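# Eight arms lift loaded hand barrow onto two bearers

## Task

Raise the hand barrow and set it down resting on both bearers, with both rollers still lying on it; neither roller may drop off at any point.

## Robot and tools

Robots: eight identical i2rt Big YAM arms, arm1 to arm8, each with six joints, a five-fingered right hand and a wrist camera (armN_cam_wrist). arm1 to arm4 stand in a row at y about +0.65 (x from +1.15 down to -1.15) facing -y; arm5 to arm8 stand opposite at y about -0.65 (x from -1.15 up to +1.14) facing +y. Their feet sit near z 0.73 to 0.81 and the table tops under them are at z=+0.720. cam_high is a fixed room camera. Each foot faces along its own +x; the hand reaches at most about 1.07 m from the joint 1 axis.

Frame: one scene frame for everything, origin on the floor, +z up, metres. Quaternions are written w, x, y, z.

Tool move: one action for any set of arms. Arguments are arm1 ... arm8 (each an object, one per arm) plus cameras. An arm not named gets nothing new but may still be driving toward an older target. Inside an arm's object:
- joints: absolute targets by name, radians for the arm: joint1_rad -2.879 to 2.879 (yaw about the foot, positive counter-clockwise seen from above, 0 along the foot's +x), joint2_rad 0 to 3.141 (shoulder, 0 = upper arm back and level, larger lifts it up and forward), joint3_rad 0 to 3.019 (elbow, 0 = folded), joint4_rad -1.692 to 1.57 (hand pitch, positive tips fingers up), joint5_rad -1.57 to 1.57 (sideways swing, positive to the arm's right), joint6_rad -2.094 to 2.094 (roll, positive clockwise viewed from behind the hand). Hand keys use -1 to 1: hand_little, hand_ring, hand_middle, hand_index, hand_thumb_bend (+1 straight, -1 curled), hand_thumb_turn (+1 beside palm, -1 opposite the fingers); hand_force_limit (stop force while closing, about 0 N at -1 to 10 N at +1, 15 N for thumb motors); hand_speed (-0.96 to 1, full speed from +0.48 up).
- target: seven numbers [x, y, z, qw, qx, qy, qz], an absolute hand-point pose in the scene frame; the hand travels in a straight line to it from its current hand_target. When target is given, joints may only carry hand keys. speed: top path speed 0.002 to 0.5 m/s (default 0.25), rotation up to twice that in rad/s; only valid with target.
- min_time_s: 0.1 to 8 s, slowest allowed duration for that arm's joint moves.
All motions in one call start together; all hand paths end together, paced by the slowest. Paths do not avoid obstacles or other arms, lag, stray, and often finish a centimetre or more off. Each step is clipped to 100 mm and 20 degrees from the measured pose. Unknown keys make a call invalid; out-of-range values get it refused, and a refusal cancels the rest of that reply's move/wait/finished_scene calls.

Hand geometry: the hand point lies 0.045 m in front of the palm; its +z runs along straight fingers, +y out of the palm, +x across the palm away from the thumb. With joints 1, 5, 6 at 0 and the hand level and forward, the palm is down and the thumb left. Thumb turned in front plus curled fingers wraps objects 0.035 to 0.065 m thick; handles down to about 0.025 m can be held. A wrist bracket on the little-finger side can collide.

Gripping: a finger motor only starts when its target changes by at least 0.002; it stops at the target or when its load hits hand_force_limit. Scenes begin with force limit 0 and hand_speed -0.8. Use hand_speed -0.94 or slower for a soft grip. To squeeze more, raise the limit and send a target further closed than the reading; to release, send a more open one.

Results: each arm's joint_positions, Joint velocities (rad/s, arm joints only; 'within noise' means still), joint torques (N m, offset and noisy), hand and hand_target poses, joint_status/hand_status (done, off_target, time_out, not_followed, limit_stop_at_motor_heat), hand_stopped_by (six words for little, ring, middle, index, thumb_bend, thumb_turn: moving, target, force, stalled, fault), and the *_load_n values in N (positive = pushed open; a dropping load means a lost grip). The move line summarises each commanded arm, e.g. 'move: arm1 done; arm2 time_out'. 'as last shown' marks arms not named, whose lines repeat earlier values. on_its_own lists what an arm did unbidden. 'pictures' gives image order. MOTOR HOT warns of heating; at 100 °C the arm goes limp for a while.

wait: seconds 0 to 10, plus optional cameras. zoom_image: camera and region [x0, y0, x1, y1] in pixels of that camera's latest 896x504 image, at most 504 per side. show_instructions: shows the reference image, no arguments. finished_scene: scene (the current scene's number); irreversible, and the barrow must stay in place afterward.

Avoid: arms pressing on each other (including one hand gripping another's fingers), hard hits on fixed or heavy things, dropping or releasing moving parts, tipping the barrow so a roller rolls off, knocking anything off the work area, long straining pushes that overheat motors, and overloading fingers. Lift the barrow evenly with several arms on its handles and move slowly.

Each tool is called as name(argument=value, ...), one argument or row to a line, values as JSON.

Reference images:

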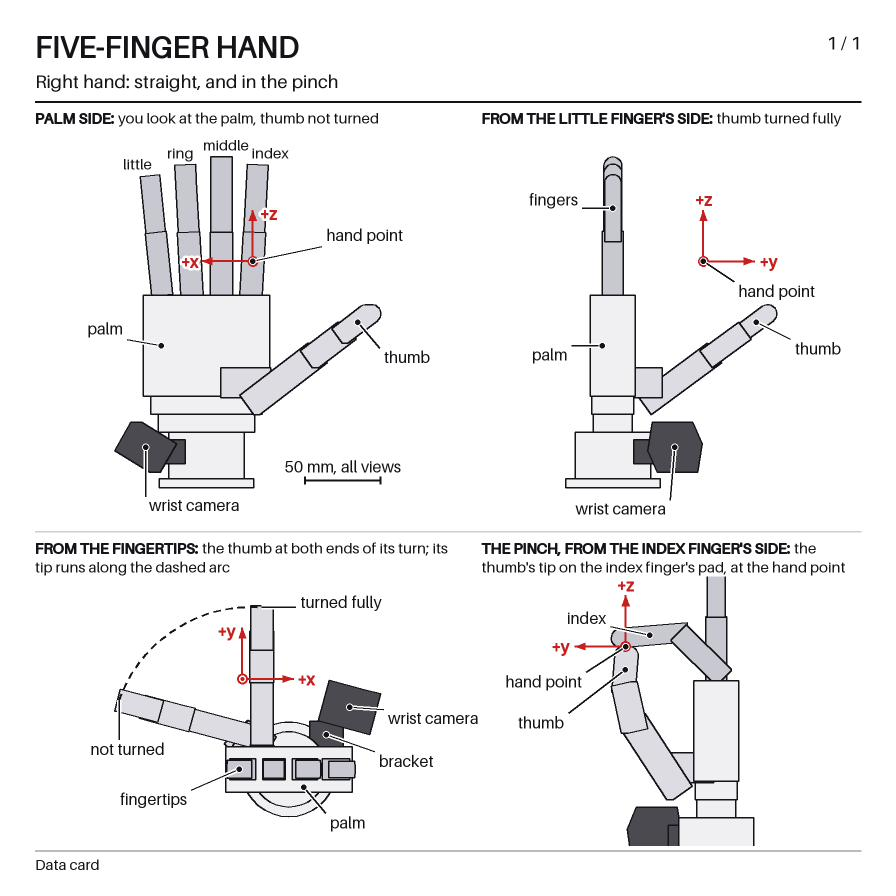

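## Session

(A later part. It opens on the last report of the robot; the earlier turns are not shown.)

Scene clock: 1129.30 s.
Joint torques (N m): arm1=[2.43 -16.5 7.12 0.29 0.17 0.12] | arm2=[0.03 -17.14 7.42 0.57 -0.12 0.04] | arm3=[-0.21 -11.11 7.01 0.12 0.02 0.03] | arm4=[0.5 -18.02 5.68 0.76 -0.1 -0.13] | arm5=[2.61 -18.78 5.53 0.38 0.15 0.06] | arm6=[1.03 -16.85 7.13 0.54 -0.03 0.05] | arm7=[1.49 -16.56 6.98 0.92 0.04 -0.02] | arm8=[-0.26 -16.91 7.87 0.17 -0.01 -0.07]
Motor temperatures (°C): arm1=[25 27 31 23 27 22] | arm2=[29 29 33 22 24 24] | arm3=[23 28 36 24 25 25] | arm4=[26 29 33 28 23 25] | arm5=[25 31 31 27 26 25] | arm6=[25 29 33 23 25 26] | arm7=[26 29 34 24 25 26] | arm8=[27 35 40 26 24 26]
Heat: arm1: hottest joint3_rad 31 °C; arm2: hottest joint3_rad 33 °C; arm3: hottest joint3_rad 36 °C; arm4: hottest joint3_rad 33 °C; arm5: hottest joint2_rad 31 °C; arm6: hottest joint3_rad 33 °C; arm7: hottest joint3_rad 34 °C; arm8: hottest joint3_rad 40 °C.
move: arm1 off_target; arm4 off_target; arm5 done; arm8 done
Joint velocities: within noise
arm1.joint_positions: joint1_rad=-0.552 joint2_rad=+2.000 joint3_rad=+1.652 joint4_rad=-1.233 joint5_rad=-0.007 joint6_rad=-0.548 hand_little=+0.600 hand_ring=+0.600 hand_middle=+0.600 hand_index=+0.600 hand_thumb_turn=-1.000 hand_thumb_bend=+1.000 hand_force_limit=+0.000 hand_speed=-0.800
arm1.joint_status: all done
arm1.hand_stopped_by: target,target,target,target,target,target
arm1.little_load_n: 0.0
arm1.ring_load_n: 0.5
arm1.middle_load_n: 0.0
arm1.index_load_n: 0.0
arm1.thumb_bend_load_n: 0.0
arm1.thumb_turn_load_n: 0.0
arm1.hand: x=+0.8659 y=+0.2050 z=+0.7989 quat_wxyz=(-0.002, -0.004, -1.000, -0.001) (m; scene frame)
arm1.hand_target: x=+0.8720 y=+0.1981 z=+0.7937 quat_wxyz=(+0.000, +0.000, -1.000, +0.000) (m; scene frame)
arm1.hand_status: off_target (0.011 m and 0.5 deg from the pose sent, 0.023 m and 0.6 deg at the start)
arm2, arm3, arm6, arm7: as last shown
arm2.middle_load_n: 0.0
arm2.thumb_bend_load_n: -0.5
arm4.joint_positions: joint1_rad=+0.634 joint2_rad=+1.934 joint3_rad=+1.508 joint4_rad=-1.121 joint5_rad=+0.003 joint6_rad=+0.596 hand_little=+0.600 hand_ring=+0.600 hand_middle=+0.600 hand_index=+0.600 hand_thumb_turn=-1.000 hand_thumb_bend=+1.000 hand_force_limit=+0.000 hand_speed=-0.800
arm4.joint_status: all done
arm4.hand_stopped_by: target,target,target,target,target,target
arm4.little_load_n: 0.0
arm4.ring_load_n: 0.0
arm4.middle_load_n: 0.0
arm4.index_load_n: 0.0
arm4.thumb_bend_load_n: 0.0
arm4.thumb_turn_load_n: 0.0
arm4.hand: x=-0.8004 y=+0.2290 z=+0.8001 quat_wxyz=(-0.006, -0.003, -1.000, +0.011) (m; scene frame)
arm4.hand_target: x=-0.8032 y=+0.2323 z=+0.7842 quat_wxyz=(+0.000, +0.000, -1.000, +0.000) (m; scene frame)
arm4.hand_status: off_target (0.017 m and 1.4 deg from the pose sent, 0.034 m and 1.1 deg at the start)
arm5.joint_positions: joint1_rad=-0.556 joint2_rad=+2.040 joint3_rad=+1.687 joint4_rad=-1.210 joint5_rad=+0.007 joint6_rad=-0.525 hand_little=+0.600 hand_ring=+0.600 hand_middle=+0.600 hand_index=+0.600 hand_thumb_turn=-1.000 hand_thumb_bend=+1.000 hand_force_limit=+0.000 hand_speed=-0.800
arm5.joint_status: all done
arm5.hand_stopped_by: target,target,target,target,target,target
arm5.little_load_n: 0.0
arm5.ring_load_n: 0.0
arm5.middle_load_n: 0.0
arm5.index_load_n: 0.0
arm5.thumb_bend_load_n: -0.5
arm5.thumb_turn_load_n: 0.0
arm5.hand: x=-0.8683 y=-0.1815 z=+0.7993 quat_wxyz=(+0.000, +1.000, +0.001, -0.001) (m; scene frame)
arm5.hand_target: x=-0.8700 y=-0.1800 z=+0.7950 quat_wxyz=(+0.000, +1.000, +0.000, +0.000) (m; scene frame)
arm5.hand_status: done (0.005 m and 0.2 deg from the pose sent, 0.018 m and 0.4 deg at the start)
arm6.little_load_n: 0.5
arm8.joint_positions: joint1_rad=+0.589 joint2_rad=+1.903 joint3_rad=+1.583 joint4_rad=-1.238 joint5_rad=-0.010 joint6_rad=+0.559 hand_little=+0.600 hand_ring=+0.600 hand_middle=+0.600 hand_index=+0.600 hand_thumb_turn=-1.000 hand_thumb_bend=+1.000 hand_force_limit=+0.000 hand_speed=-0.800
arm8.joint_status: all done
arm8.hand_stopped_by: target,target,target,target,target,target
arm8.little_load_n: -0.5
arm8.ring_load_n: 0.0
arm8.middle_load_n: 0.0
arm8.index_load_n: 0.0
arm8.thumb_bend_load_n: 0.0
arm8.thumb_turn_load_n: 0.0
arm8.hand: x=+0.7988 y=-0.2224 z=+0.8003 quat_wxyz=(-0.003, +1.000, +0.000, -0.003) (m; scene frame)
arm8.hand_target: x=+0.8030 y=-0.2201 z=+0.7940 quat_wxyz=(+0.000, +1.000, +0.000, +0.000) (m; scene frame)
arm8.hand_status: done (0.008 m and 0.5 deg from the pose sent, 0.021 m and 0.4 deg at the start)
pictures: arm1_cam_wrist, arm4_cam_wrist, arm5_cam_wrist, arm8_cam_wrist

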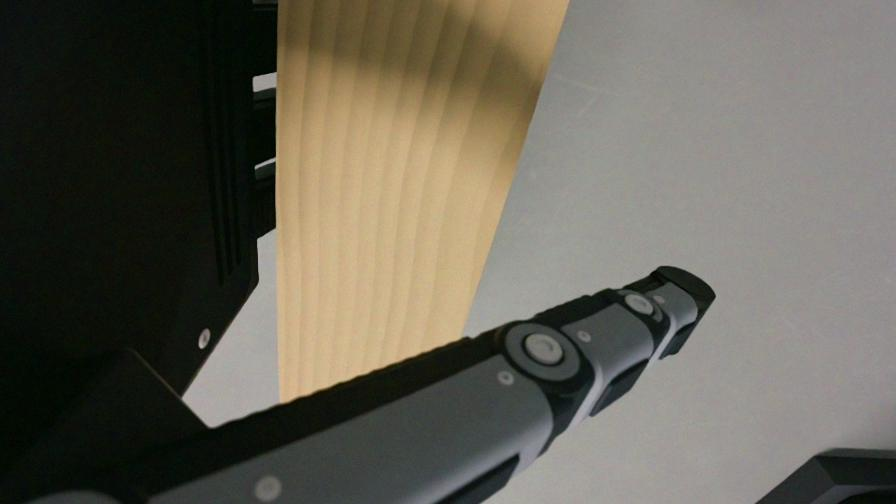

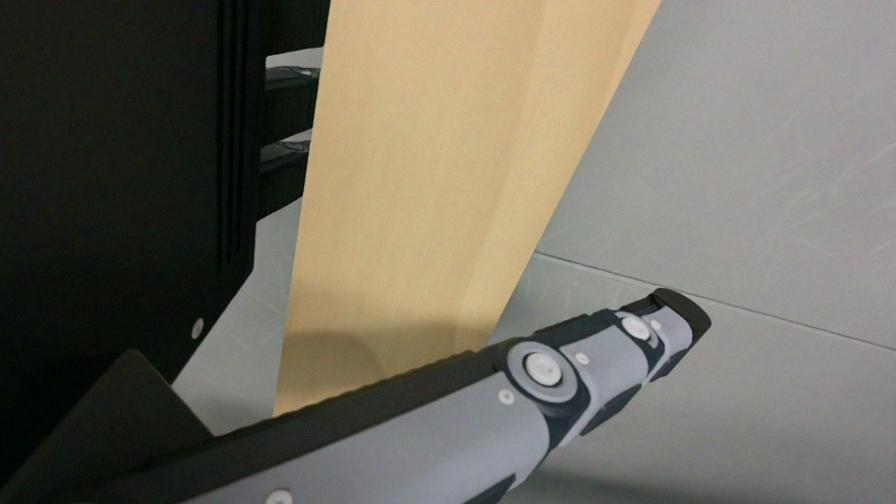

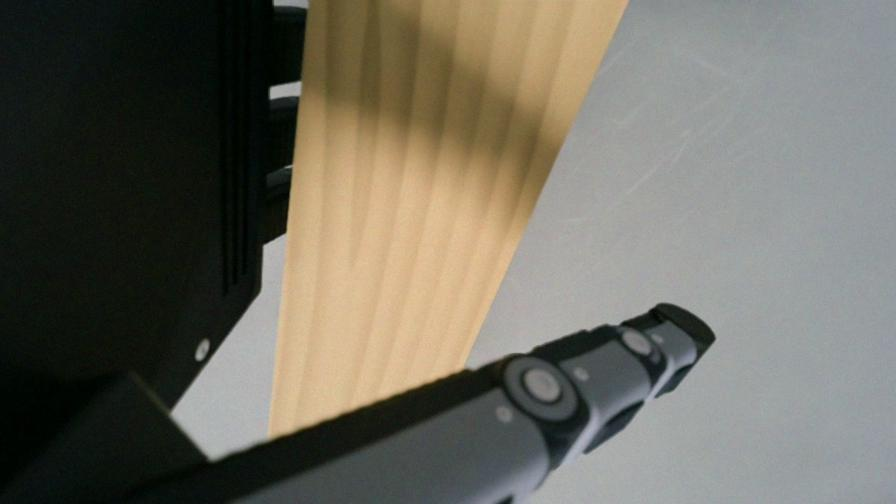

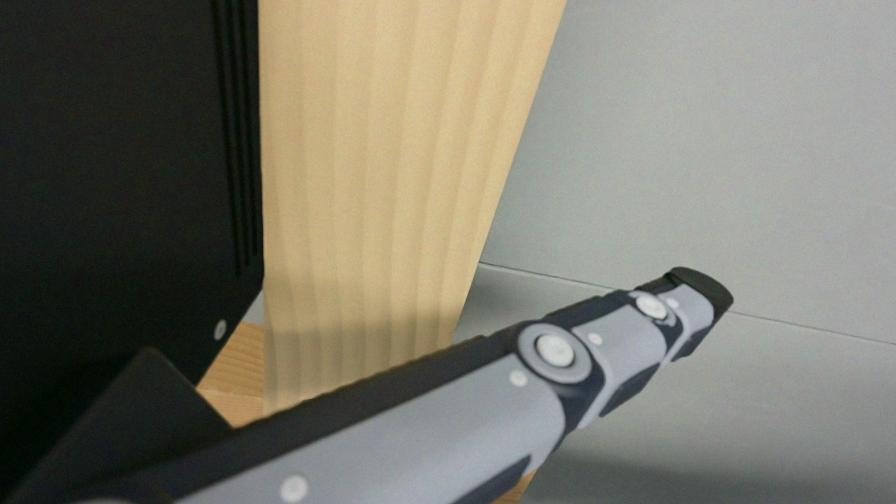

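move(
  arm1={"joints": {"hand_speed": -0.86, "hand_force_limit": -0.6, "hand_little": -0.3, "hand_ring": -0.3, "hand_middle": -0.3, "hand_index": -0.3}},
  arm8={"joints": {"hand_speed": -0.86, "hand_force_limit": -0.6, "hand_little": -0.3, "hand_ring": -0.3, "hand_middle": -0.3, "hand_index": -0.3}},
  arm4={"joints": {"hand_speed": -0.86, "hand_force_limit": -0.6, "hand_little": -0.3, "hand_ring": -0.3, "hand_middle": -0.3, "hand_index": -0.3}},
  arm5={"joints": {"hand_speed": -0.86, "hand_force_limit": -0.6, "hand_little": -0.3, "hand_ring": -0.3, "hand_middle": -0.3, "hand_index": -0.3}},
  cameras=[],
)

Scene clock: 1141.00 s.
Joint torques (N m): arm1=[2.02 -17.79 7.21 -0.23 0.21 0.07] | arm2=[0.38 -17.03 7.6 0.58 -0.13 0.11] | arm3=[-0.15 -11.16 7.01 0.18 0.01 0.03] | arm4=[0.62 -18.49 5.75 0.54 -0.12 -0.13] | arm5=[2.84 -19.25 5.48 -0.1 0.18 0.09] | arm6=[1.08 -17.08 7.13 0.54 -0.02 0.02] | arm7=[1.55 -16.5 6.99 0.92 0.04 -0.02] | arm8=[0.26 -18.61 7.97 -0.69 -0.24 -0.01]
Motor temperatures (°C): arm1=[25 28 31 23 27 22] | arm2=[29 29 33 22 24 24] | arm3=[23 28 36 24 25 25] | arm4=[26 29 33 27 23 25] | arm5=[25 32 30 27 26 25] | arm6=[25 29 33 23 25 26] | arm7=[26 29 34 24 25 26] | arm8=[27 34 39 26 24 26]
Heat: arm1: hottest joint3_rad 31 °C; arm2: hottest joint3_rad 33 °C; arm3: hottest joint3_rad 36 °C; arm4: hottest joint3_rad 33 °C; arm5: hottest joint2_rad 32 °C; arm6: hottest joint3_rad 33 °C; arm7: hottest joint3_rad 34 °C; arm8: hottest joint3_rad 39 °C.
move: arm1 off_target; arm4 off_target; arm5 off_target; arm8 off_target
Joint velocities: within noise
arm1.joint_positions: joint1_rad=-0.546 joint2_rad=+2.011 joint3_rad=+1.651 joint4_rad=-1.214 joint5_rad=-0.008 joint6_rad=-0.541 hand_little=-0.203 hand_ring=-0.178 hand_middle=-0.164 hand_index=-0.151 hand_thumb_turn=-1.000 hand_thumb_bend=+1.000 hand_force_limit=-0.600 hand_speed=-0.860
arm1.joint_status: hand_little off_target (ended at -0.203, target -0.300); hand_ring off_target (ended at -0.178, target -0.300); hand_middle off_target (ended at -0.164, target -0.300); hand_index off_target (ended at -0.151, target -0.300); the others done
arm1.hand_stopped_by: force,force,force,force,target,target
arm1.little_load_n: 1.5
arm1.ring_load_n: 0.5
arm1.middle_load_n: 0.0
arm1.index_load_n: 0.0
arm1.thumb_bend_load_n: 0.0
arm1.thumb_turn_load_n: -0.5
arm1.hand: x=+0.8673 y=+0.1997 z=+0.7914 quat_wxyz=(-0.001, -0.004, -1.000, +0.002) (m; scene frame)
arm1.hand_target: x=+0.8720 y=+0.1982 z=+0.7937 quat_wxyz=(+0.000, +0.000, -1.000, +0.000) (m; scene frame)
arm1.hand_status: not commanded
arm2, arm3, arm6, arm7: as last shown
arm2.thumb_bend_load_n: 0.0
arm3.thumb_turn_load_n: -0.5
arm4.joint_positions: joint1_rad=+0.634 joint2_rad=+1.943 joint3_rad=+1.506 joint4_rad=-1.116 joint5_rad=+0.003 joint6_rad=+0.596 hand_little=-0.230 hand_ring=-0.178 hand_middle=-0.204 hand_index=-0.230 hand_thumb_turn=-1.000 hand_thumb_bend=+1.000 hand_force_limit=-0.600 hand_speed=-0.860
arm4.joint_status: hand_little off_target (ended at -0.230, target -0.300); hand_ring off_target (ended at -0.178, target -0.300); hand_middle off_target (ended at -0.204, target -0.300); hand_index off_target (ended at -0.230, target -0.300); the others done
arm4.hand_stopped_by: force,force,force,force,target,target
arm4.little_load_n: 1.0
arm4.ring_load_n: 0.0
arm4.middle_load_n: 0.0
arm4.index_load_n: 0.0
arm4.thumb_bend_load_n: 0.0
arm4.thumb_turn_load_n: 0.0
arm4.hand: x=-0.8007 y=+0.2293 z=+0.7948 quat_wxyz=(-0.004, -0.003, -1.000, +0.008) (m; scene frame)
arm4.hand_target: x=-0.8032 y=+0.2324 z=+0.7842 quat_wxyz=(+0.000, +0.000, -1.000, +0.000) (m; scene frame)
arm4.hand_status: not commanded
arm5.joint_positions: joint1_rad=-0.556 joint2_rad=+2.051 joint3_rad=+1.687 joint4_rad=-1.199 joint5_rad=+0.007 joint6_rad=-0.525 hand_little=-0.243 hand_ring=-0.216 hand_middle=-0.191 hand_index=-0.191 hand_thumb_turn=-1.000 hand_thumb_bend=+1.000 hand_force_limit=-0.600 hand_speed=-0.860
arm5.joint_status: hand_little off_target (ended at -0.243, target -0.300); hand_ring off_target (ended at -0.216, target -0.300); hand_middle off_target (ended at -0.191, target -0.300); hand_index off_target (ended at -0.191, target -0.300); the others done
arm5.hand_stopped_by: force,force,force,force,target,target
arm5.little_load_n: 2.0
arm5.ring_load_n: 0.0
arm5.middle_load_n: 0.0
arm5.index_load_n: 0.0
arm5.thumb_bend_load_n: 0.0
arm5.thumb_turn_load_n: -0.5
arm5.hand: x=-0.8674 y=-0.1799 z=+0.7927 quat_wxyz=(+0.000, +1.000, +0.001, -0.001) (m; scene frame)
arm5.hand_target: x=-0.8700 y=-0.1801 z=+0.7950 quat_wxyz=(+0.000, +1.000, +0.000, +0.000) (m; scene frame)
arm5.hand_status: not commanded
arm6.thumb_turn_load_n: -0.5
arm7.thumb_turn_load_n: -0.5
arm8.joint_positions: joint1_rad=+0.583 joint2_rad=+1.921 joint3_rad=+1.582 joint4_rad=-1.213 joint5_rad=-0.004 joint6_rad=+0.555 hand_little=-0.294 hand_ring=-0.256 hand_middle=-0.269 hand_index=-0.294 hand_thumb_turn=-1.000 hand_thumb_bend=+1.000 hand_force_limit=-0.600 hand_speed=-0.860
arm8.joint_status: hand_ring off_target (ended at -0.256, target -0.300); hand_middle off_target (ended at -0.269, target -0.300); the others done
arm8.hand_stopped_by: force,force,force,force,target,target
arm8.little_load_n: 2.5
arm8.ring_load_n: 0.0
arm8.middle_load_n: 0.0
arm8.index_load_n: 0.5
arm8.thumb_bend_load_n: 0.0
arm8.thumb_turn_load_n: 0.0
arm8.hand: x=+0.8001 y=-0.2158 z=+0.7893 quat_wxyz=(-0.007, +1.000, -0.001, -0.001) (m; scene frame)
arm8.hand_target: x=+0.8030 y=-0.2201 z=+0.7940 quat_wxyz=(+0.000, +1.000, +0.000, +0.000) (m; scene frame)
arm8.hand_status: not commanded
pictures: none
No camera images: "cameras" was empty.

move(
  arm1={"target": [0.872, 0.198, 0.832, 0, 0, 1, 0], "speed": 0.03},
  arm8={"target": [0.803, -0.218, 0.832, 0, 1, 0, 0], "speed": 0.03},
  arm4={"target": [-0.803, 0.232, 0.832, 0, 0, 1, 0], "speed": 0.03},
  arm5={"target": [-0.870, -0.180, 0.832, 0, 1, 0, 0], "speed": 0.03},
  arm2={"target": [0.195, 0.216, 0.955, 0, 0, 1, 0], "speed": 0.03},
  arm3={"target": [-0.25, 0.208, 0.955, 0, 0, 1, 0], "speed": 0.03},
  arm6={"target": [-0.245, -0.162, 0.958, 0, 1, 0, 0], "speed": 0.03},
  arm7={"target": [0.10, -0.171, 0.955, 0, 1, 0, 0], "speed": 0.03},
  cameras=["all"],
)

Scene clock: 1160.03 s.
Joint torques (N m): arm1=[2.14 -21.42 11.17 -2.91 0.22 0.06] | arm2=[0.26 -18.67 12.68 -0.18 -0.1 0.06] | arm3=[-0.38 -11.93 11.25 -0.65 0.03 0.02] | arm4=[0.91 -23.59 9.66 -2.81 -0.13 -0.14] | arm5=[2.9 -21.42 8.77 -3.17 0.17 0.05] | arm6=[0.85 -18.26 11.59 -0.27 -0.03 0.04] | arm7=[1.55 -16.56 10.74 0.05 0.04 -0.02] | arm8=[0.03 -21.48 11.58 -2.93 -0.24 -0.02]
Motor temperatures (°C): arm1=[25 28 31 23 27 22] | arm2=[29 29 33 22 24 24] | arm3=[23 28 36 24 25 25] | arm4=[26 28 33 27 23 25] | arm5=[25 33 30 27 26 25] | arm6=[25 29 33 23 25 26] | arm7=[26 29 34 24 25 26] | arm8=[27 35 40 26 24 26]
Heat: arm1: hottest joint3_rad 31 °C; arm2: hottest joint3_rad 33 °C; arm3: hottest joint3_rad 36 °C; arm4: hottest joint3_rad 33 °C; arm5: hottest joint2_rad 33 °C; arm6: hottest joint3_rad 33 °C; arm7: hottest joint3_rad 34 °C; arm8: hottest joint3_rad 40 °C.
move: arm1 off_target; arm2 off_target; arm3 off_target; arm4 off_target; arm5 off_target; arm6 off_target; arm7 off_target; arm8 off_target
Joint velocities: within noise
arm1.joint_positions: joint1_rad=-0.546 joint2_rad=+2.011 joint3_rad=+1.655 joint4_rad=-1.225 joint5_rad=-0.008 joint6_rad=-0.541 hand_little=-0.203 hand_ring=-0.178 hand_middle=-0.164 hand_index=-0.151 hand_thumb_turn=-1.000 hand_thumb_bend=+1.000 hand_force_limit=-0.600 hand_speed=-0.860
arm1.joint_status: not commanded
arm1.hand_stopped_by: force,force,force,force,target,target
arm1.little_load_n: 3.0
arm1.ring_load_n: 1.0
arm1.middle_load_n: 0.5
arm1.index_load_n: 1.5
arm1.thumb_bend_load_n: 0.0
arm1.thumb_turn_load_n: 0.0
arm1.hand: x=+0.8680 y=+0.2008 z=+0.7934 quat_wxyz=(-0.002, -0.004, -1.000, -0.001) (m; scene frame)
arm1.hand_target: x=+0.8721 y=+0.1987 z=+0.8308 quat_wxyz=(+0.001, +0.000, -1.000, +0.001) (m; scene frame)
arm1.hand_status: off_target (0.039 m and 0.6 deg from the pose sent, 0.041 m and 0.6 deg at the start)
arm2.joint_positions: joint1_rad=-0.343 joint2_rad=+1.822 joint3_rad=+1.591 joint4_rad=-1.409 joint5_rad=+0.005 joint6_rad=-0.396 hand_little=+1.000 hand_ring=+1.000 hand_middle=+1.000 hand_index=+1.000 hand_thumb_turn=+1.000 hand_thumb_bend=+1.000 hand_force_limit=+0.000 hand_speed=-0.800
arm2.joint_status: not commanded
arm2.hand_stopped_by: target,target,target,target,target,target
arm2.little_load_n: 0.0
arm2.ring_load_n: 0.0
arm2.middle_load_n: 0.0
arm2.index_load_n: 0.0
arm2.thumb_bend_load_n: 0.0
arm2.thumb_turn_load_n: 0.0
arm2.hand: x=+0.2044 y=+0.2285 z=+0.9327 quat_wxyz=(-0.010, +0.006, -1.000, -0.026) (m; scene frame)
arm2.hand_target: x=+0.1953 y=+0.2170 z=+0.9551 quat_wxyz=(+0.000, +0.000, -1.000, +0.000) (m; scene frame)
arm2.hand_status: off_target (0.027 m and 3.3 deg from the pose sent, 0.028 m and 0.9 deg at the start)
arm3.joint_positions: joint1_rad=+0.270 joint2_rad=+1.680 joint3_rad=+1.590 joint4_rad=-1.507 joint5_rad=+0.011 joint6_rad=+0.212 hand_little=+1.000 hand_ring=+1.000 hand_middle=+1.000 hand_index=+1.000 hand_thumb_turn=+1.000 hand_thumb_bend=+1.000 hand_force_limit=+0.000 hand_speed=-0.800
arm3.joint_status: not commanded
arm3.hand_stopped_by: target,target,target,target,target,target
arm3.little_load_n: 0.0
arm3.ring_load_n: 0.0
arm3.middle_load_n: 0.0
arm3.index_load_n: 0.0
arm3.thumb_bend_load_n: 0.0
arm3.thumb_turn_load_n: 0.0
arm3.hand: x=-0.2493 y=+0.2229 z=+0.9457 quat_wxyz=(+0.003, +0.004, -1.000, -0.012) (m; scene frame)
arm3.hand_target: x=-0.2502 y=+0.2087 z=+0.9550 quat_wxyz=(+0.000, +0.000, -1.000, +0.000) (m; scene frame)
arm3.hand_status: off_target (0.018 m and 1.4 deg from the pose sent, 0.020 m and 1.5 deg at the start)
arm4.joint_positions: joint1_rad=+0.634 joint2_rad=+1.943 joint3_rad=+1.511 joint4_rad=-1.138 joint5_rad=+0.003 joint6_rad=+0.596 hand_little=-0.230 hand_ring=-0.178 hand_middle=-0.204 hand_index=-0.230 hand_thumb_turn=-1.000 hand_thumb_bend=+1.000 hand_force_limit=-0.600 hand_speed=-0.860
arm4.joint_status: not commanded
arm4.hand_stopped_by: force,force,force,force,target,target
arm4.little_load_n: 7.0
arm4.ring_load_n: 0.0
arm4.middle_load_n: 0.0
arm4.index_load_n: 2.0
arm4.thumb_bend_load_n: 0.0
arm4.thumb_turn_load_n: -0.5
arm4.hand: x=-0.8028 y=+0.2326 z=+0.7969 quat_wxyz=(+0.001, -0.003, -1.000, +0.001) (m; scene frame)
arm4.hand_target: x=-0.8030 y=+0.2324 z=+0.8309 quat_wxyz=(-0.001, +0.000, -1.000, +0.001) (m; scene frame)
arm4.hand_status: off_target (0.035 m and 0.3 deg from the pose sent, 0.037 m and 1.1 deg at the start)
arm5.joint_positions: joint1_rad=-0.556 joint2_rad=+2.051 joint3_rad=+1.687 joint4_rad=-1.211 joint5_rad=+0.007 joint6_rad=-0.525 hand_little=-0.243 hand_ring=-0.216 hand_middle=-0.191 hand_index=-0.191 hand_thumb_turn=-1.000 hand_thumb_bend=+1.000 hand_force_limit=-0.600 hand_speed=-0.860
arm5.joint_status: not commanded
arm5.hand_stopped_by: force,force,force,force,target,target
arm5.little_load_n: 2.5
arm5.ring_load_n: 1.0
arm5.middle_load_n: 0.0
arm5.index_load_n: 1.0
arm5.thumb_bend_load_n: 0.0
arm5.thumb_turn_load_n: 0.0
arm5.hand: x=-0.8690 y=-0.1826 z=+0.7936 quat_wxyz=(+0.005, +1.000, +0.001, -0.004) (m; scene frame)
arm5.hand_target: x=-0.8702 y=-0.1806 z=+0.8307 quat_wxyz=(-0.001, +1.000, +0.000, +0.000) (m; scene frame)
arm5.hand_status: off_target (0.039 m and 0.7 deg from the pose sent, 0.039 m and 0.2 deg at the start)
arm6.joint_positions: joint1_rad=-0.287 joint2_rad=+1.877 joint3_rad=+1.656 joint4_rad=-1.410 joint5_rad=+0.005 joint6_rad=-0.292 hand_little=+1.000 hand_ring=+1.000 hand_middle=+1.000 hand_index=+1.000 hand_thumb_turn=+1.000 hand_thumb_bend=+1.000 hand_force_limit=+0.000 hand_speed=-0.800
arm6.joint_status: not commanded
arm6.hand_stopped_by: target,target,target,target,target,target
arm6.little_load_n: 0.0
arm6.ring_load_n: 0.0
arm6.middle_load_n: 0.0
arm6.index_load_n: 0.0
arm6.thumb_bend_load_n: 0.0
arm6.thumb_turn_load_n: 0.0
arm6.hand: x=-0.2514 y=-0.1752 z=+0.9406 quat_wxyz=(+0.021, +1.000, +0.006, -0.006) (m; scene frame)
arm6.hand_target: x=-0.2452 y=-0.1627 z=+0.9581 quat_wxyz=(+0.000, +1.000, +0.000, +0.000) (m; scene frame)
arm6.hand_status: off_target (0.023 m and 2.6 deg from the pose sent, 0.024 m and 1.0 deg at the start)
arm7.joint_positions: joint1_rad=+0.412 joint2_rad=+1.922 joint3_rad=+1.932 joint4_rad=-1.618 joint5_rad=-0.004 joint6_rad=+0.442 hand_little=+1.000 hand_ring=+1.000 hand_middle=+1.000 hand_index=+1.000 hand_thumb_turn=+1.000 hand_thumb_bend=+1.000 hand_force_limit=+0.000 hand_speed=-0.800
arm7.joint_status: not commanded
arm7.hand_stopped_by: target,target,target,target,target,target
arm7.little_load_n: 0.0
arm7.ring_load_n: 0.0
arm7.middle_load_n: 0.0
arm7.index_load_n: 0.0
arm7.thumb_bend_load_n: 0.0
arm7.thumb_turn_load_n: 0.5
arm7.hand: x=+0.1028 y=-0.1816 z=+0.9388 quat_wxyz=(+0.018, +1.000, +0.000, +0.007) (m; scene frame)
arm7.hand_target: x=+0.1004 y=-0.1716 z=+0.9549 quat_wxyz=(+0.000, +1.000, +0.000, +0.000) (m; scene frame)
arm7.hand_status: off_target (0.020 m and 2.2 deg from the pose sent, 0.031 m and 0.3 deg at the start)
arm8.joint_positions: joint1_rad=+0.583 joint2_rad=+1.927 joint3_rad=+1.596 joint4_rad=-1.236 joint5_rad=-0.004 joint6_rad=+0.553 hand_little=-0.293 hand_ring=-0.256 hand_middle=-0.269 hand_index=-0.294 hand_thumb_turn=-1.000 hand_thumb_bend=+1.000 hand_force_limit=-0.600 hand_speed=-0.860
arm8.joint_status: not commanded
arm8.hand_stopped_by: force,force,force,force,target,target
arm8.little_load_n: 7.5
arm8.ring_load_n: 0.0
arm8.middle_load_n: 0.0
arm8.index_load_n: 1.5
arm8.thumb_bend_load_n: 0.0
arm8.thumb_turn_load_n: 0.0
arm8.hand: x=+0.8007 y=-0.2167 z=+0.7911 quat_wxyz=(-0.001, +1.000, +0.000, +0.003) (m; scene frame)
arm8.hand_target: x=+0.8030 y=-0.2185 z=+0.8306 quat_wxyz=(-0.001, +1.000, +0.000, -0.001) (m; scene frame)
arm8.hand_status: off_target (0.041 m and 0.3 deg from the pose sent, 0.043 m and 0.8 deg at the start)
pictures: arm1_cam_wrist, arm2_cam_wrist, arm3_cam_wrist, arm4_cam_wrist, arm5_cam_wrist, arm6_cam_wrist, arm7_cam_wrist, arm8_cam_wrist, cam_high

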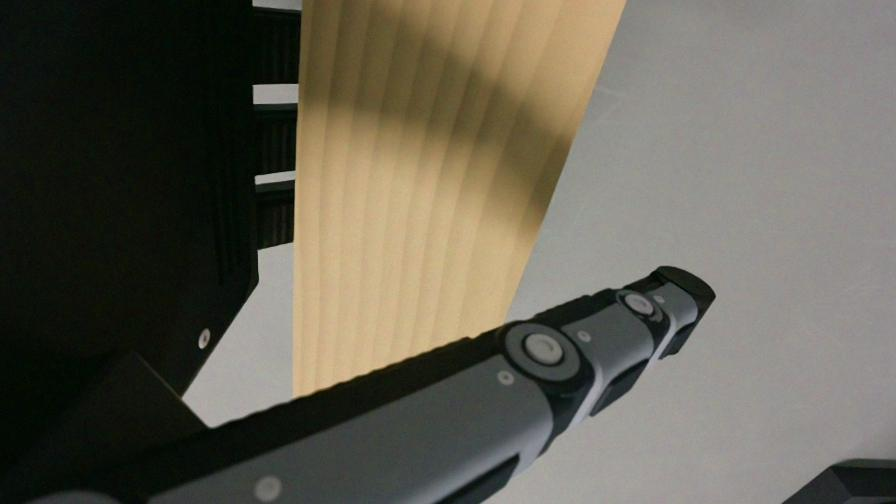

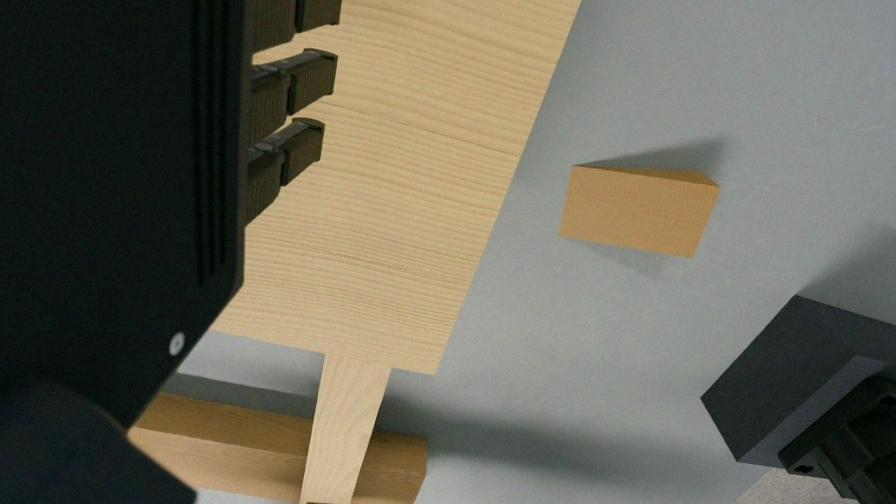

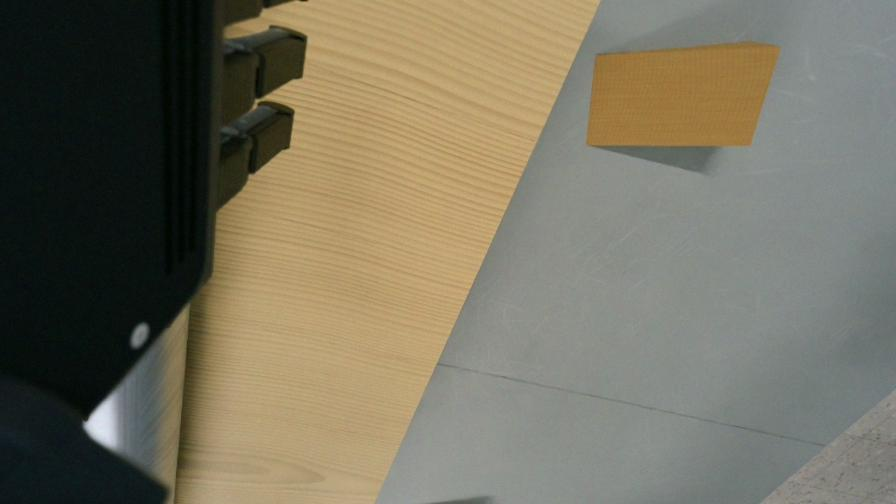

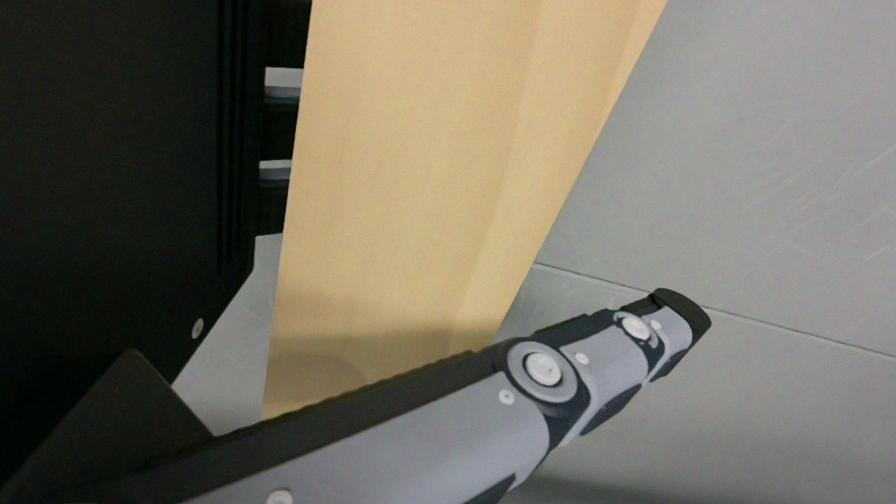

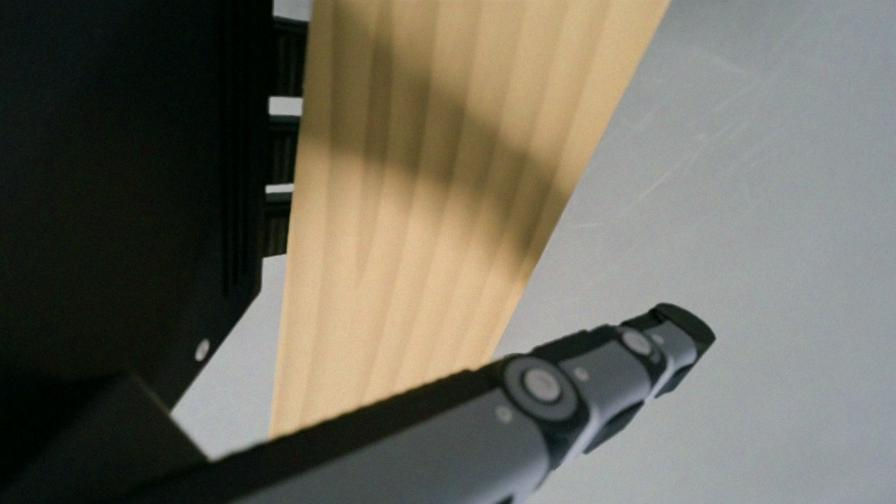

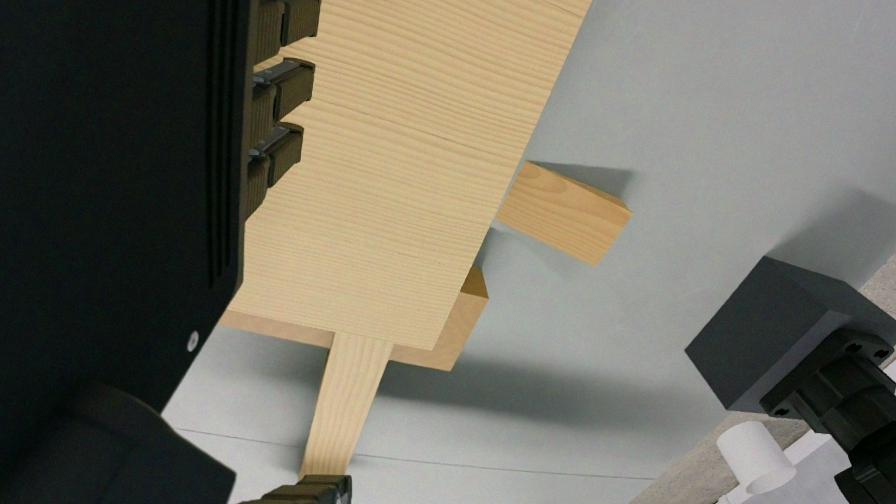

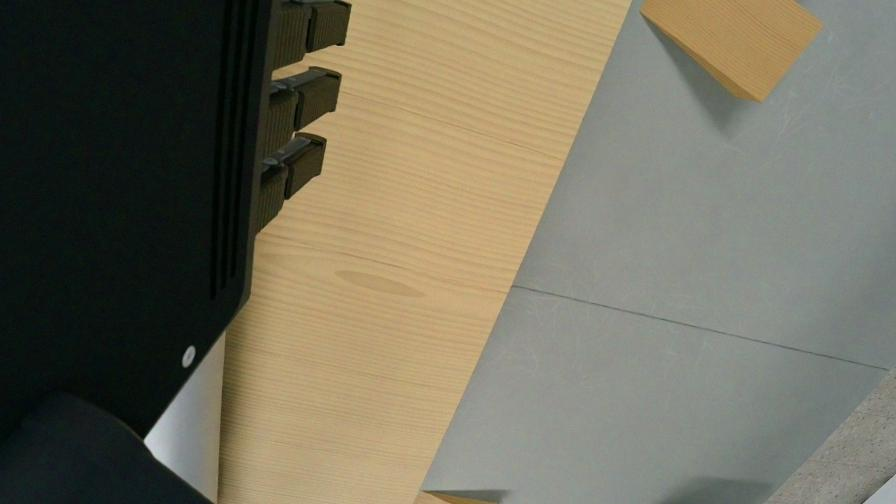

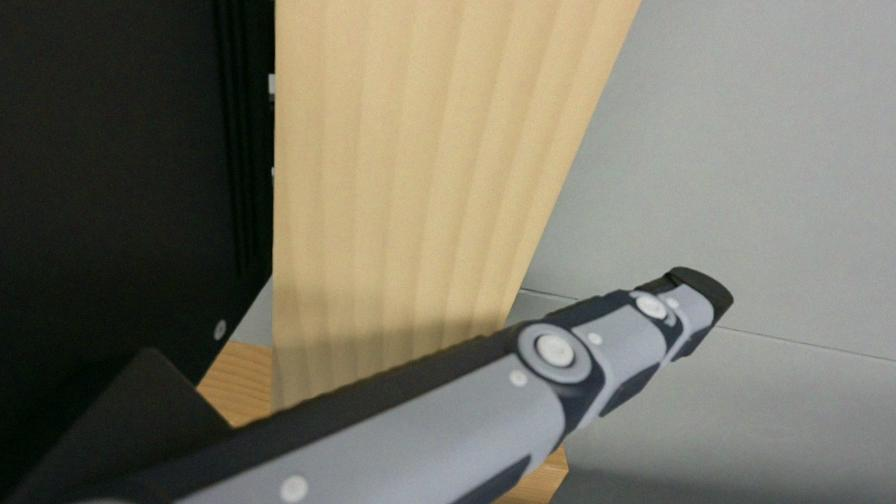

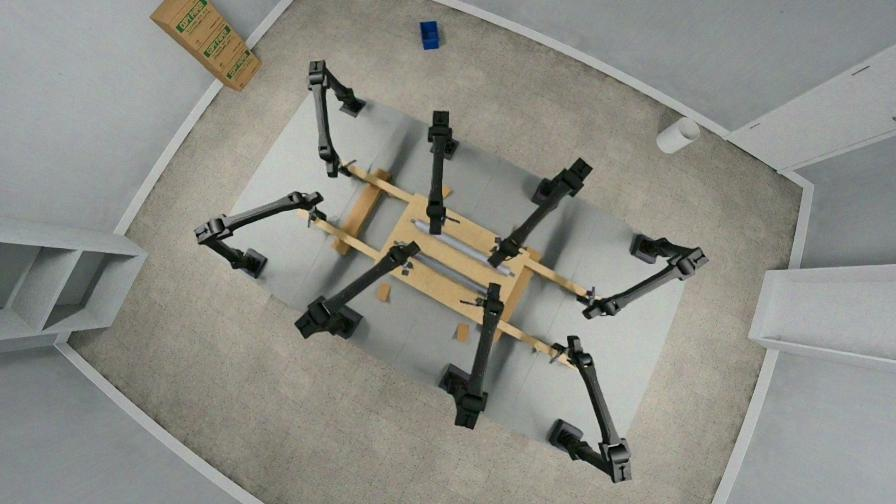

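move(
  arm1={"joints": {"hand_force_limit": -0.3, "hand_little": -0.45, "hand_ring": -0.45, "hand_middle": -0.45, "hand_index": -0.45}},
  arm8={"joints": {"hand_force_limit": -0.3, "hand_little": -0.45, "hand_ring": -0.45, "hand_middle": -0.45, "hand_index": -0.45}},
  arm4={"joints": {"hand_force_limit": -0.3, "hand_little": -0.45, "hand_ring": -0.45, "hand_middle": -0.45, "hand_index": -0.45}},
  arm5={"joints": {"hand_force_limit": -0.3, "hand_little": -0.45, "hand_ring": -0.45, "hand_middle": -0.45, "hand_index": -0.45}},
  cameras=[],
)

Scene clock: 1192.77 s.
Joint torques (N m): arm1=[1.96 -21.01 11.11 -2.73 0.26 0.08] | arm2=[0.15 -18.96 12.81 -0.03 -0.11 0.04] | arm3=[-0.15 -11.93 11.21 -0.68 0.02 0.04] | arm4=[0.79 -23.36 9.55 -2.91 -0.16 -0.14] | arm5=[2.37 -22.18 8.66 -3.26 0.15 0.03] | arm6=[0.79 -18.73 11.6 -0.24 -0.03 0.04] | arm7=[1.49 -16.62 10.71 0.05 0.04 -0.02] | arm8=[0.03 -21.66 11.58 -2.82 -0.26 -0.03]
Motor temperatures (°C): arm1=[24 29 32 23 27 22] | arm2=[29 30 36 22 24 24] | arm3=[23 28 39 24 25 25] | arm4=[26 29 37 28 23 25] | arm5=[25 34 31 27 26 25] | arm6=[25 30 35 23 25 26] | arm7=[26 30 36 24 25 26] | arm8=[27 34 41 26 24 26]
Heat: arm1: hottest joint3_rad 32 °C; arm2: hottest joint3_rad 36 °C; arm3: hottest joint3_rad 39 °C; arm4: hottest joint3_rad 37 °C; arm5: hottest joint2_rad 34 °C; arm6: hottest joint3_rad 35 °C; arm7: hottest joint3_rad 36 °C; arm8: hottest joint3_rad 41 °C.
move: arm1 off_target; arm4 off_target; arm5 off_target; arm8 off_target
Joint velocities: within noise
arm1.joint_positions: joint1_rad=-0.546 joint2_rad=+2.014 joint3_rad=+1.655 joint4_rad=-1.227 joint5_rad=-0.009 joint6_rad=-0.541 hand_little=-0.214 hand_ring=-0.201 hand_middle=-0.187 hand_index=-0.187 hand_thumb_turn=-1.000 hand_thumb_bend=+1.000 hand_force_limit=-0.300 hand_speed=-0.860
arm1.joint_status: hand_little off_target (ended at -0.214, target -0.450); hand_ring off_target (ended at -0.201, target -0.450); hand_middle off_target (ended at -0.187, target -0.450); hand_index off_target (ended at -0.187, target -0.450); the others done
arm1.hand_stopped_by: force,force,force,force,target,target
arm1.little_load_n: 0.0
arm1.ring_load_n: 2.0
arm1.middle_load_n: 1.5
arm1.index_load_n: 4.5
arm1.thumb_bend_load_n: 0.0
arm1.thumb_turn_load_n: 0.0
arm1.hand: x=+0.8685 y=+0.2012 z=+0.7921 quat_wxyz=(-0.004, -0.004, -1.000, -0.002) (m; scene frame)
arm1.hand_target: x=+0.8721 y=+0.1987 z=+0.8308 quat_wxyz=(+0.001, +0.000, -1.000, +0.001) (m; scene frame)
arm1.hand_status: not commanded
arm2, arm3, arm6, arm7: as last shown
arm3.hand_target: x=-0.2502 y=+0.2087 z=+0.9549 quat_wxyz=(+0.000, +0.000, -1.000, +0.000) (m; scene frame)
arm4.joint_positions: joint1_rad=+0.634 joint2_rad=+1.943 joint3_rad=+1.511 joint4_rad=-1.138 joint5_rad=+0.004 joint6_rad=+0.596 hand_little=-0.230 hand_ring=-0.227 hand_middle=-0.227 hand_index=-0.240 hand_thumb_turn=-1.000 hand_thumb_bend=+1.000 hand_force_limit=-0.300 hand_speed=-0.860
arm4.joint_status: hand_little off_target (ended at -0.230, target -0.450); hand_ring off_target (ended at -0.227, target -0.450); hand_middle off_target (ended at -0.227, target -0.450); hand_index off_target (ended at -0.240, target -0.450); the others done
arm4.hand_stopped_by: force,force,force,force,target,target
arm4.little_load_n: 3.0
arm4.ring_load_n: 5.0
arm4.middle_load_n: 3.0
arm4.index_load_n: 2.5
arm4.thumb_bend_load_n: -0.5
arm4.thumb_turn_load_n: 0.0
arm4.hand: x=-0.8032 y=+0.2324 z=+0.7968 quat_wxyz=(+0.002, -0.003, -1.000, +0.001) (m; scene frame)
arm4.hand_target: x=-0.8031 y=+0.2324 z=+0.8309 quat_wxyz=(-0.001, +0.000, -1.000, +0.001) (m; scene frame)
arm4.hand_status: not commanded
arm5.joint_positions: joint1_rad=-0.556 joint2_rad=+2.052 joint3_rad=+1.687 joint4_rad=-1.212 joint5_rad=+0.006 joint6_rad=-0.522 hand_little=-0.254 hand_ring=-0.227 hand_middle=-0.227 hand_index=-0.227 hand_thumb_turn=-1.000 hand_thumb_bend=+1.000 hand_force_limit=-0.300 hand_speed=-0.860
arm5.joint_status: hand_little off_target (ended at -0.254, target -0.450); hand_ring off_target (ended at -0.227, target -0.450); hand_middle off_target (ended at -0.227, target -0.450); hand_index off_target (ended at -0.227, target -0.450); the others done
arm5.hand_stopped_by: force,force,force,force,target,target
arm5.little_load_n: 0.0
arm5.ring_load_n: 0.0
arm5.middle_load_n: 2.0
arm5.index_load_n: 3.0
arm5.thumb_bend_load_n: 0.0
arm5.thumb_turn_load_n: 0.0
arm5.hand: x=-0.8695 y=-0.1829 z=+0.7930 quat_wxyz=(+0.005, +1.000, -0.001, -0.005) (m; scene frame)
arm5.hand_target: x=-0.8702 y=-0.1806 z=+0.8308 quat_wxyz=(-0.001, +1.000, +0.000, +0.000) (m; scene frame)
arm5.hand_status: not commanded
arm7.middle_load_n: 0.5
arm7.thumb_turn_load_n: 0.0
arm8.joint_positions: joint1_rad=+0.583 joint2_rad=+1.929 joint3_rad=+1.596 joint4_rad=-1.239 joint5_rad=-0.003 joint6_rad=+0.553 hand_little=-0.294 hand_ring=-0.292 hand_middle=-0.293 hand_index=-0.305 hand_thumb_turn=-1.000 hand_thumb_bend=+1.000 hand_force_limit=-0.300 hand_speed=-0.860
arm8.joint_status: hand_little off_target (ended at -0.294, target -0.450); hand_ring off_target (ended at -0.292, target -0.450); hand_middle off_target (ended at -0.293, target -0.450); hand_index off_target (ended at -0.305, target -0.450); the others done
arm8.hand_stopped_by: force,force,force,force,target,target
arm8.little_load_n: 2.0
arm8.ring_load_n: 6.0
arm8.middle_load_n: 1.5
arm8.index_load_n: 0.0
arm8.thumb_bend_load_n: 0.0
arm8.thumb_turn_load_n: 0.0
arm8.hand: x=+0.8013 y=-0.2174 z=+0.7902 quat_wxyz=(+0.001, +1.000, -0.001, +0.004) (m; scene frame)
arm8.hand_target: x=+0.8030 y=-0.2185 z=+0.8307 quat_wxyz=(-0.001, +1.000, +0.000, -0.001) (m; scene frame)
arm8.hand_status: not commanded
pictures: none
No camera images: "cameras" was empty.

move(
  arm1={"target": [0.872, 0.199, 0.86, 0, 0, 1, 0], "speed": 0.03},
  arm8={"target": [0.803, -0.218, 0.86, 0, 1, 0, 0], "speed": 0.03},
  arm4={"target": [-0.803, 0.232, 0.86, 0, 0, 1, 0], "speed": 0.03},
  arm5={"target": [-0.870, -0.180, 0.86, 0, 1, 0, 0], "speed": 0.03},
  arm2={"target": [0.195, 0.212, 0.965, 0, 0, 1, 0], "speed": 0.03},
  arm3={"target": [-0.25, 0.204, 0.965, 0, 0, 1, 0], "speed": 0.03},
  arm6={"target": [-0.245, -0.158, 0.965, 0, 1, 0, 0], "speed": 0.03},
  arm7={"target": [0.10, -0.169, 0.965, 0, 1, 0, 0], "speed": 0.03},
  cameras=["cam_high"],
)

Scene clock: 1204.57 s.
Joint torques (N m): arm1=[2.32 -24.12 12.48 -3.93 0.25 0.02] | arm2=[1.26 -18.43 13.79 -0.13 -0.05 0.11] | arm3=[-0.15 -10.93 11.32 -0.61 0.01 0.03] | arm4=[0.67 -26.34 11.04 -4.26 -0.19 -0.15] | arm5=[2.73 -24.29 10.06 -4.79 0.16 0.04] | arm6=[1.2 -17.96 11.7 -0.29 -0.03 0.05] | arm7=[1.44 -15.85 10.77 0.08 0.04 -0.04] | arm8=[0.03 -24.53 12.94 -3.88 -0.27 -0.03]
Motor temperatures (°C): arm1=[24 29 32 23 27 22] | arm2=[29 30 37 22 24 24] | arm3=[23 28 39 24 25 25] | arm4=[26 30 38 28 23 25] | arm5=[25 33 32 27 26 25] | arm6=[25 30 35 23 25 26] | arm7=[26 30 37 24 25 26] | arm8=[27 36 41 26 24 26]
Heat: arm1: hottest joint3_rad 32 °C; arm2: hottest joint3_rad 37 °C; arm3: hottest joint3_rad 39 °C; arm4: hottest joint3_rad 38 °C; arm5: hottest joint2_rad 33 °C; arm6: hottest joint3_rad 35 °C; arm7: hottest joint3_rad 37 °C; arm8: hottest joint3_rad 41 °C.
move: arm1 off_target; arm2 off_target; arm3 off_target; arm4 off_target; arm5 off_target; arm6 off_target; arm7 off_target; arm8 off_target
Joint velocities: within noise
arm1.joint_positions: joint1_rad=-0.546 joint2_rad=+2.023 joint3_rad=+1.673 joint4_rad=-1.249 joint5_rad=-0.009 joint6_rad=-0.541 hand_little=-0.214 hand_ring=-0.201 hand_middle=-0.187 hand_index=-0.187 hand_thumb_turn=-1.000 hand_thumb_bend=+1.000 hand_force_limit=-0.300 hand_speed=-0.860
arm1.joint_status: not commanded
arm1.hand_stopped_by: force,force,force,force,target,target
arm1.little_load_n: 0.0
arm1.ring_load_n: 3.0
arm1.middle_load_n: 4.0
arm1.index_load_n: 8.5
arm1.thumb_bend_load_n: 0.0
arm1.thumb_turn_load_n: 0.0
arm1.hand: x=+0.8684 y=+0.2011 z=+0.7941 quat_wxyz=(-0.008, -0.004, -1.000, -0.008) (m; scene frame)
arm1.hand_target: x=+0.8725 y=+0.2005 z=+0.8562 quat_wxyz=(+0.001, +0.000, -1.000, +0.002) (m; scene frame)
arm1.hand_status: off_target (0.066 m and 1.4 deg from the pose sent, 0.068 m and 0.7 deg at the start)
arm2.joint_positions: joint1_rad=-0.343 joint2_rad=+1.821 joint3_rad=+1.616 joint4_rad=-1.438 joint5_rad=+0.005 joint6_rad=-0.396 hand_little=+1.000 hand_ring=+1.000 hand_middle=+1.000 hand_index=+1.000 hand_thumb_turn=+1.000 hand_thumb_bend=+1.000 hand_force_limit=+0.000 hand_speed=-0.800
arm2.joint_status: not commanded
arm2.hand_stopped_by: target,target,target,target,target,target
arm2.little_load_n: 0.0
arm2.ring_load_n: 0.0
arm2.middle_load_n: 0.0
arm2.index_load_n: 0.0
arm2.thumb_bend_load_n: 0.0
arm2.thumb_turn_load_n: 0.0
arm2.hand: x=+0.2041 y=+0.2278 z=+0.9427 quat_wxyz=(-0.010, +0.006, -1.000, -0.028) (m; scene frame)
arm2.hand_target: x=+0.1954 y=+0.2133 z=+0.9651 quat_wxyz=(+0.000, +0.000, -1.000, +0.000) (m; scene frame)
arm2.hand_status: off_target (0.029 m and 3.4 deg from the pose sent, 0.038 m and 3.3 deg at the start)
arm3.joint_positions: joint1_rad=+0.269 joint2_rad=+1.680 joint3_rad=+1.628 joint4_rad=-1.535 joint5_rad=+0.011 joint6_rad=+0.212 hand_little=+1.000 hand_ring=+1.000 hand_middle=+1.000 hand_index=+1.000 hand_thumb_turn=+1.000 hand_thumb_bend=+1.000 hand_force_limit=+0.000 hand_speed=-0.800
arm3.joint_status: not commanded
arm3.hand_stopped_by: target,target,target,target,target,target
arm3.little_load_n: 0.0
arm3.ring_load_n: 0.0
arm3.middle_load_n: 0.0
arm3.index_load_n: 0.0
arm3.thumb_bend_load_n: 0.0
arm3.thumb_turn_load_n: 0.0
arm3.hand: x=-0.2492 y=+0.2194 z=+0.9594 quat_wxyz=(+0.002, +0.003, -1.000, -0.007) (m; scene frame)
arm3.hand_target: x=-0.2503 y=+0.2046 z=+0.9648 quat_wxyz=(+0.000, +0.000, -1.000, +0.000) (m; scene frame)
arm3.hand_status: off_target (0.016 m and 1.0 deg from the pose sent, 0.027 m and 1.4 deg at the start)
arm4.joint_positions: joint1_rad=+0.634 joint2_rad=+1.950 joint3_rad=+1.526 joint4_rad=-1.159 joint5_rad=+0.004 joint6_rad=+0.596 hand_little=-0.230 hand_ring=-0.227 hand_middle=-0.227 hand_index=-0.240 hand_thumb_turn=-1.000 hand_thumb_bend=+1.000 hand_force_limit=-0.300 hand_speed=-0.860
arm4.joint_status: not commanded
arm4.hand_stopped_by: force,force,force,force,target,target
arm4.little_load_n: 6.5
arm4.ring_load_n: 8.0
arm4.middle_load_n: 5.0
arm4.index_load_n: 2.0
arm4.thumb_bend_load_n: -0.5
arm4.thumb_turn_load_n: 0.0
arm4.hand: x=-0.8031 y=+0.2324 z=+0.7988 quat_wxyz=(+0.005, -0.003, -1.000, -0.004) (m; scene frame)
arm4.hand_target: x=-0.8034 y=+0.2331 z=+0.8567 quat_wxyz=(-0.001, +0.000, -1.000, +0.002) (m; scene frame)
arm4.hand_status: off_target (0.061 m and 0.8 deg from the pose sent, 0.063 m and 0.4 deg at the start)
arm5.joint_positions: joint1_rad=-0.556 joint2_rad=+2.059 joint3_rad=+1.702 joint4_rad=-1.232 joint5_rad=+0.006 joint6_rad=-0.522 hand_little=-0.254 hand_ring=-0.227 hand_middle=-0.226 hand_index=-0.226 hand_thumb_turn=-1.000 hand_thumb_bend=+1.000 hand_force_limit=-0.300 hand_speed=-0.860
arm5.joint_status: not commanded
arm5.hand_stopped_by: force,force,force,force,target,target
arm5.little_load_n: 0.0
arm5.ring_load_n: 0.0
arm5.middle_load_n: 5.5
arm5.index_load_n: 7.0
arm5.thumb_bend_load_n: 0.0
arm5.thumb_turn_load_n: 0.0
arm5.hand: x=-0.8694 y=-0.1828 z=+0.7951 quat_wxyz=(+0.011, +1.000, -0.001, -0.008) (m; scene frame)
arm5.hand_target: x=-0.8707 y=-0.1815 z=+0.8564 quat_wxyz=(-0.001, +1.000, +0.000, +0.001) (m; scene frame)
arm5.hand_status: off_target (0.065 m and 1.6 deg from the pose sent, 0.067 m and 0.9 deg at the start)
arm6.joint_positions: joint1_rad=-0.287 joint2_rad=+1.877 joint3_rad=+1.685 joint4_rad=-1.432 joint5_rad=+0.005 joint6_rad=-0.292 hand_little=+1.000 hand_ring=+1.000 hand_middle=+1.000 hand_index=+1.000 hand_thumb_turn=+1.000 hand_thumb_bend=+1.000 hand_force_limit=+0.000 hand_speed=-0.800
arm6.joint_status: not commanded
arm6.hand_stopped_by: target,target,target,target,target,target
arm6.little_load_n: 0.0
arm6.ring_load_n: 0.0
arm6.middle_load_n: 0.0
arm6.index_load_n: 0.0
arm6.thumb_bend_load_n: 0.0
arm6.thumb_turn_load_n: 0.0
arm6.hand: x=-0.2502 y=-0.1712 z=+0.9512 quat_wxyz=(+0.017, +1.000, +0.006, -0.005) (m; scene frame)
arm6.hand_target: x=-0.2452 y=-0.1587 z=+0.9651 quat_wxyz=(+0.000, +1.000, +0.000, +0.000) (m; scene frame)
arm6.hand_status: off_target (0.020 m and 2.2 deg from the pose sent, 0.031 m and 2.6 deg at the start)
arm7.joint_positions: joint1_rad=+0.412 joint2_rad=+1.922 joint3_rad=+1.970 joint4_rad=-1.648 joint5_rad=-0.004 joint6_rad=+0.442 hand_little=+1.000 hand_ring=+1.000 hand_middle=+1.000 hand_index=+1.000 hand_thumb_turn=+1.000 hand_thumb_bend=+1.000 hand_force_limit=+0.000 hand_speed=-0.800
arm7.joint_status: not commanded
arm7.hand_stopped_by: target,target,target,target,target,target
arm7.little_load_n: 0.0
arm7.ring_load_n: 0.0
arm7.middle_load_n: 0.0
arm7.index_load_n: 0.0
arm7.thumb_bend_load_n: 0.0
arm7.thumb_turn_load_n: 0.0
arm7.hand: x=+0.1020 y=-0.1800 z=+0.9531 quat_wxyz=(+0.014, +1.000, +0.000, +0.005) (m; scene frame)
arm7.hand_target: x=+0.1004 y=-0.1694 z=+0.9648 quat_wxyz=(+0.000, +1.000, +0.000, +0.000) (m; scene frame)
arm7.hand_status: off_target (0.016 m and 1.7 deg from the pose sent, 0.029 m and 2.2 deg at the start)
arm8.joint_positions: joint1_rad=+0.583 joint2_rad=+1.942 joint3_rad=+1.618 joint4_rad=-1.269 joint5_rad=-0.003 joint6_rad=+0.553 hand_little=-0.294 hand_ring=-0.292 hand_middle=-0.292 hand_index=-0.305 hand_thumb_turn=-1.000 hand_thumb_bend=+1.000 hand_force_limit=-0.300 hand_speed=-0.860
arm8.joint_status: not commanded
arm8.hand_stopped_by: force,force,force,force,target,target
arm8.little_load_n: 5.5
arm8.ring_load_n: 9.5
arm8.middle_load_n: 3.0
arm8.index_load_n: 0.0
arm8.thumb_bend_load_n: 0.0
arm8.thumb_turn_load_n: 0.0
arm8.hand: x=+0.8013 y=-0.2175 z=+0.7917 quat_wxyz=(+0.010, +1.000, -0.001, +0.010) (m; scene frame)
arm8.hand_target: x=+0.8034 y=-0.2196 z=+0.8561 quat_wxyz=(-0.002, +1.000, +0.000, -0.001) (m; scene frame)
arm8.hand_status: off_target (0.068 m and 1.6 deg from the pose sent, 0.070 m and 0.5 deg at the start)
pictures: cam_high

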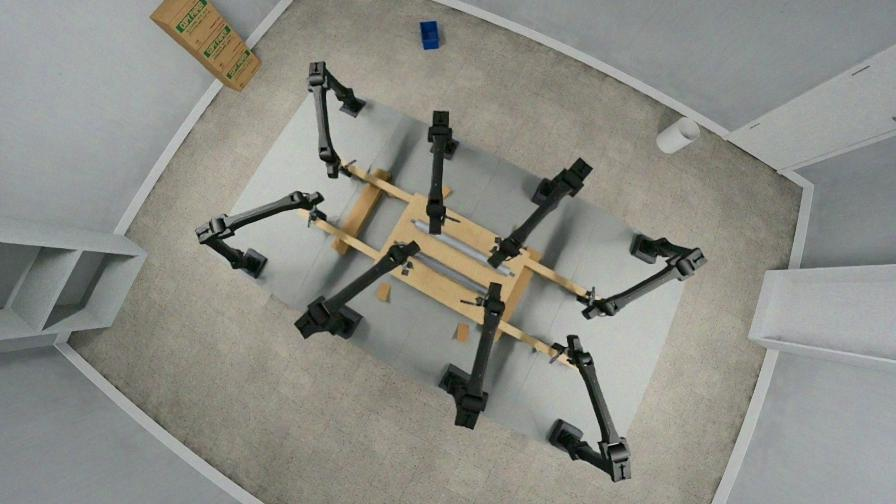

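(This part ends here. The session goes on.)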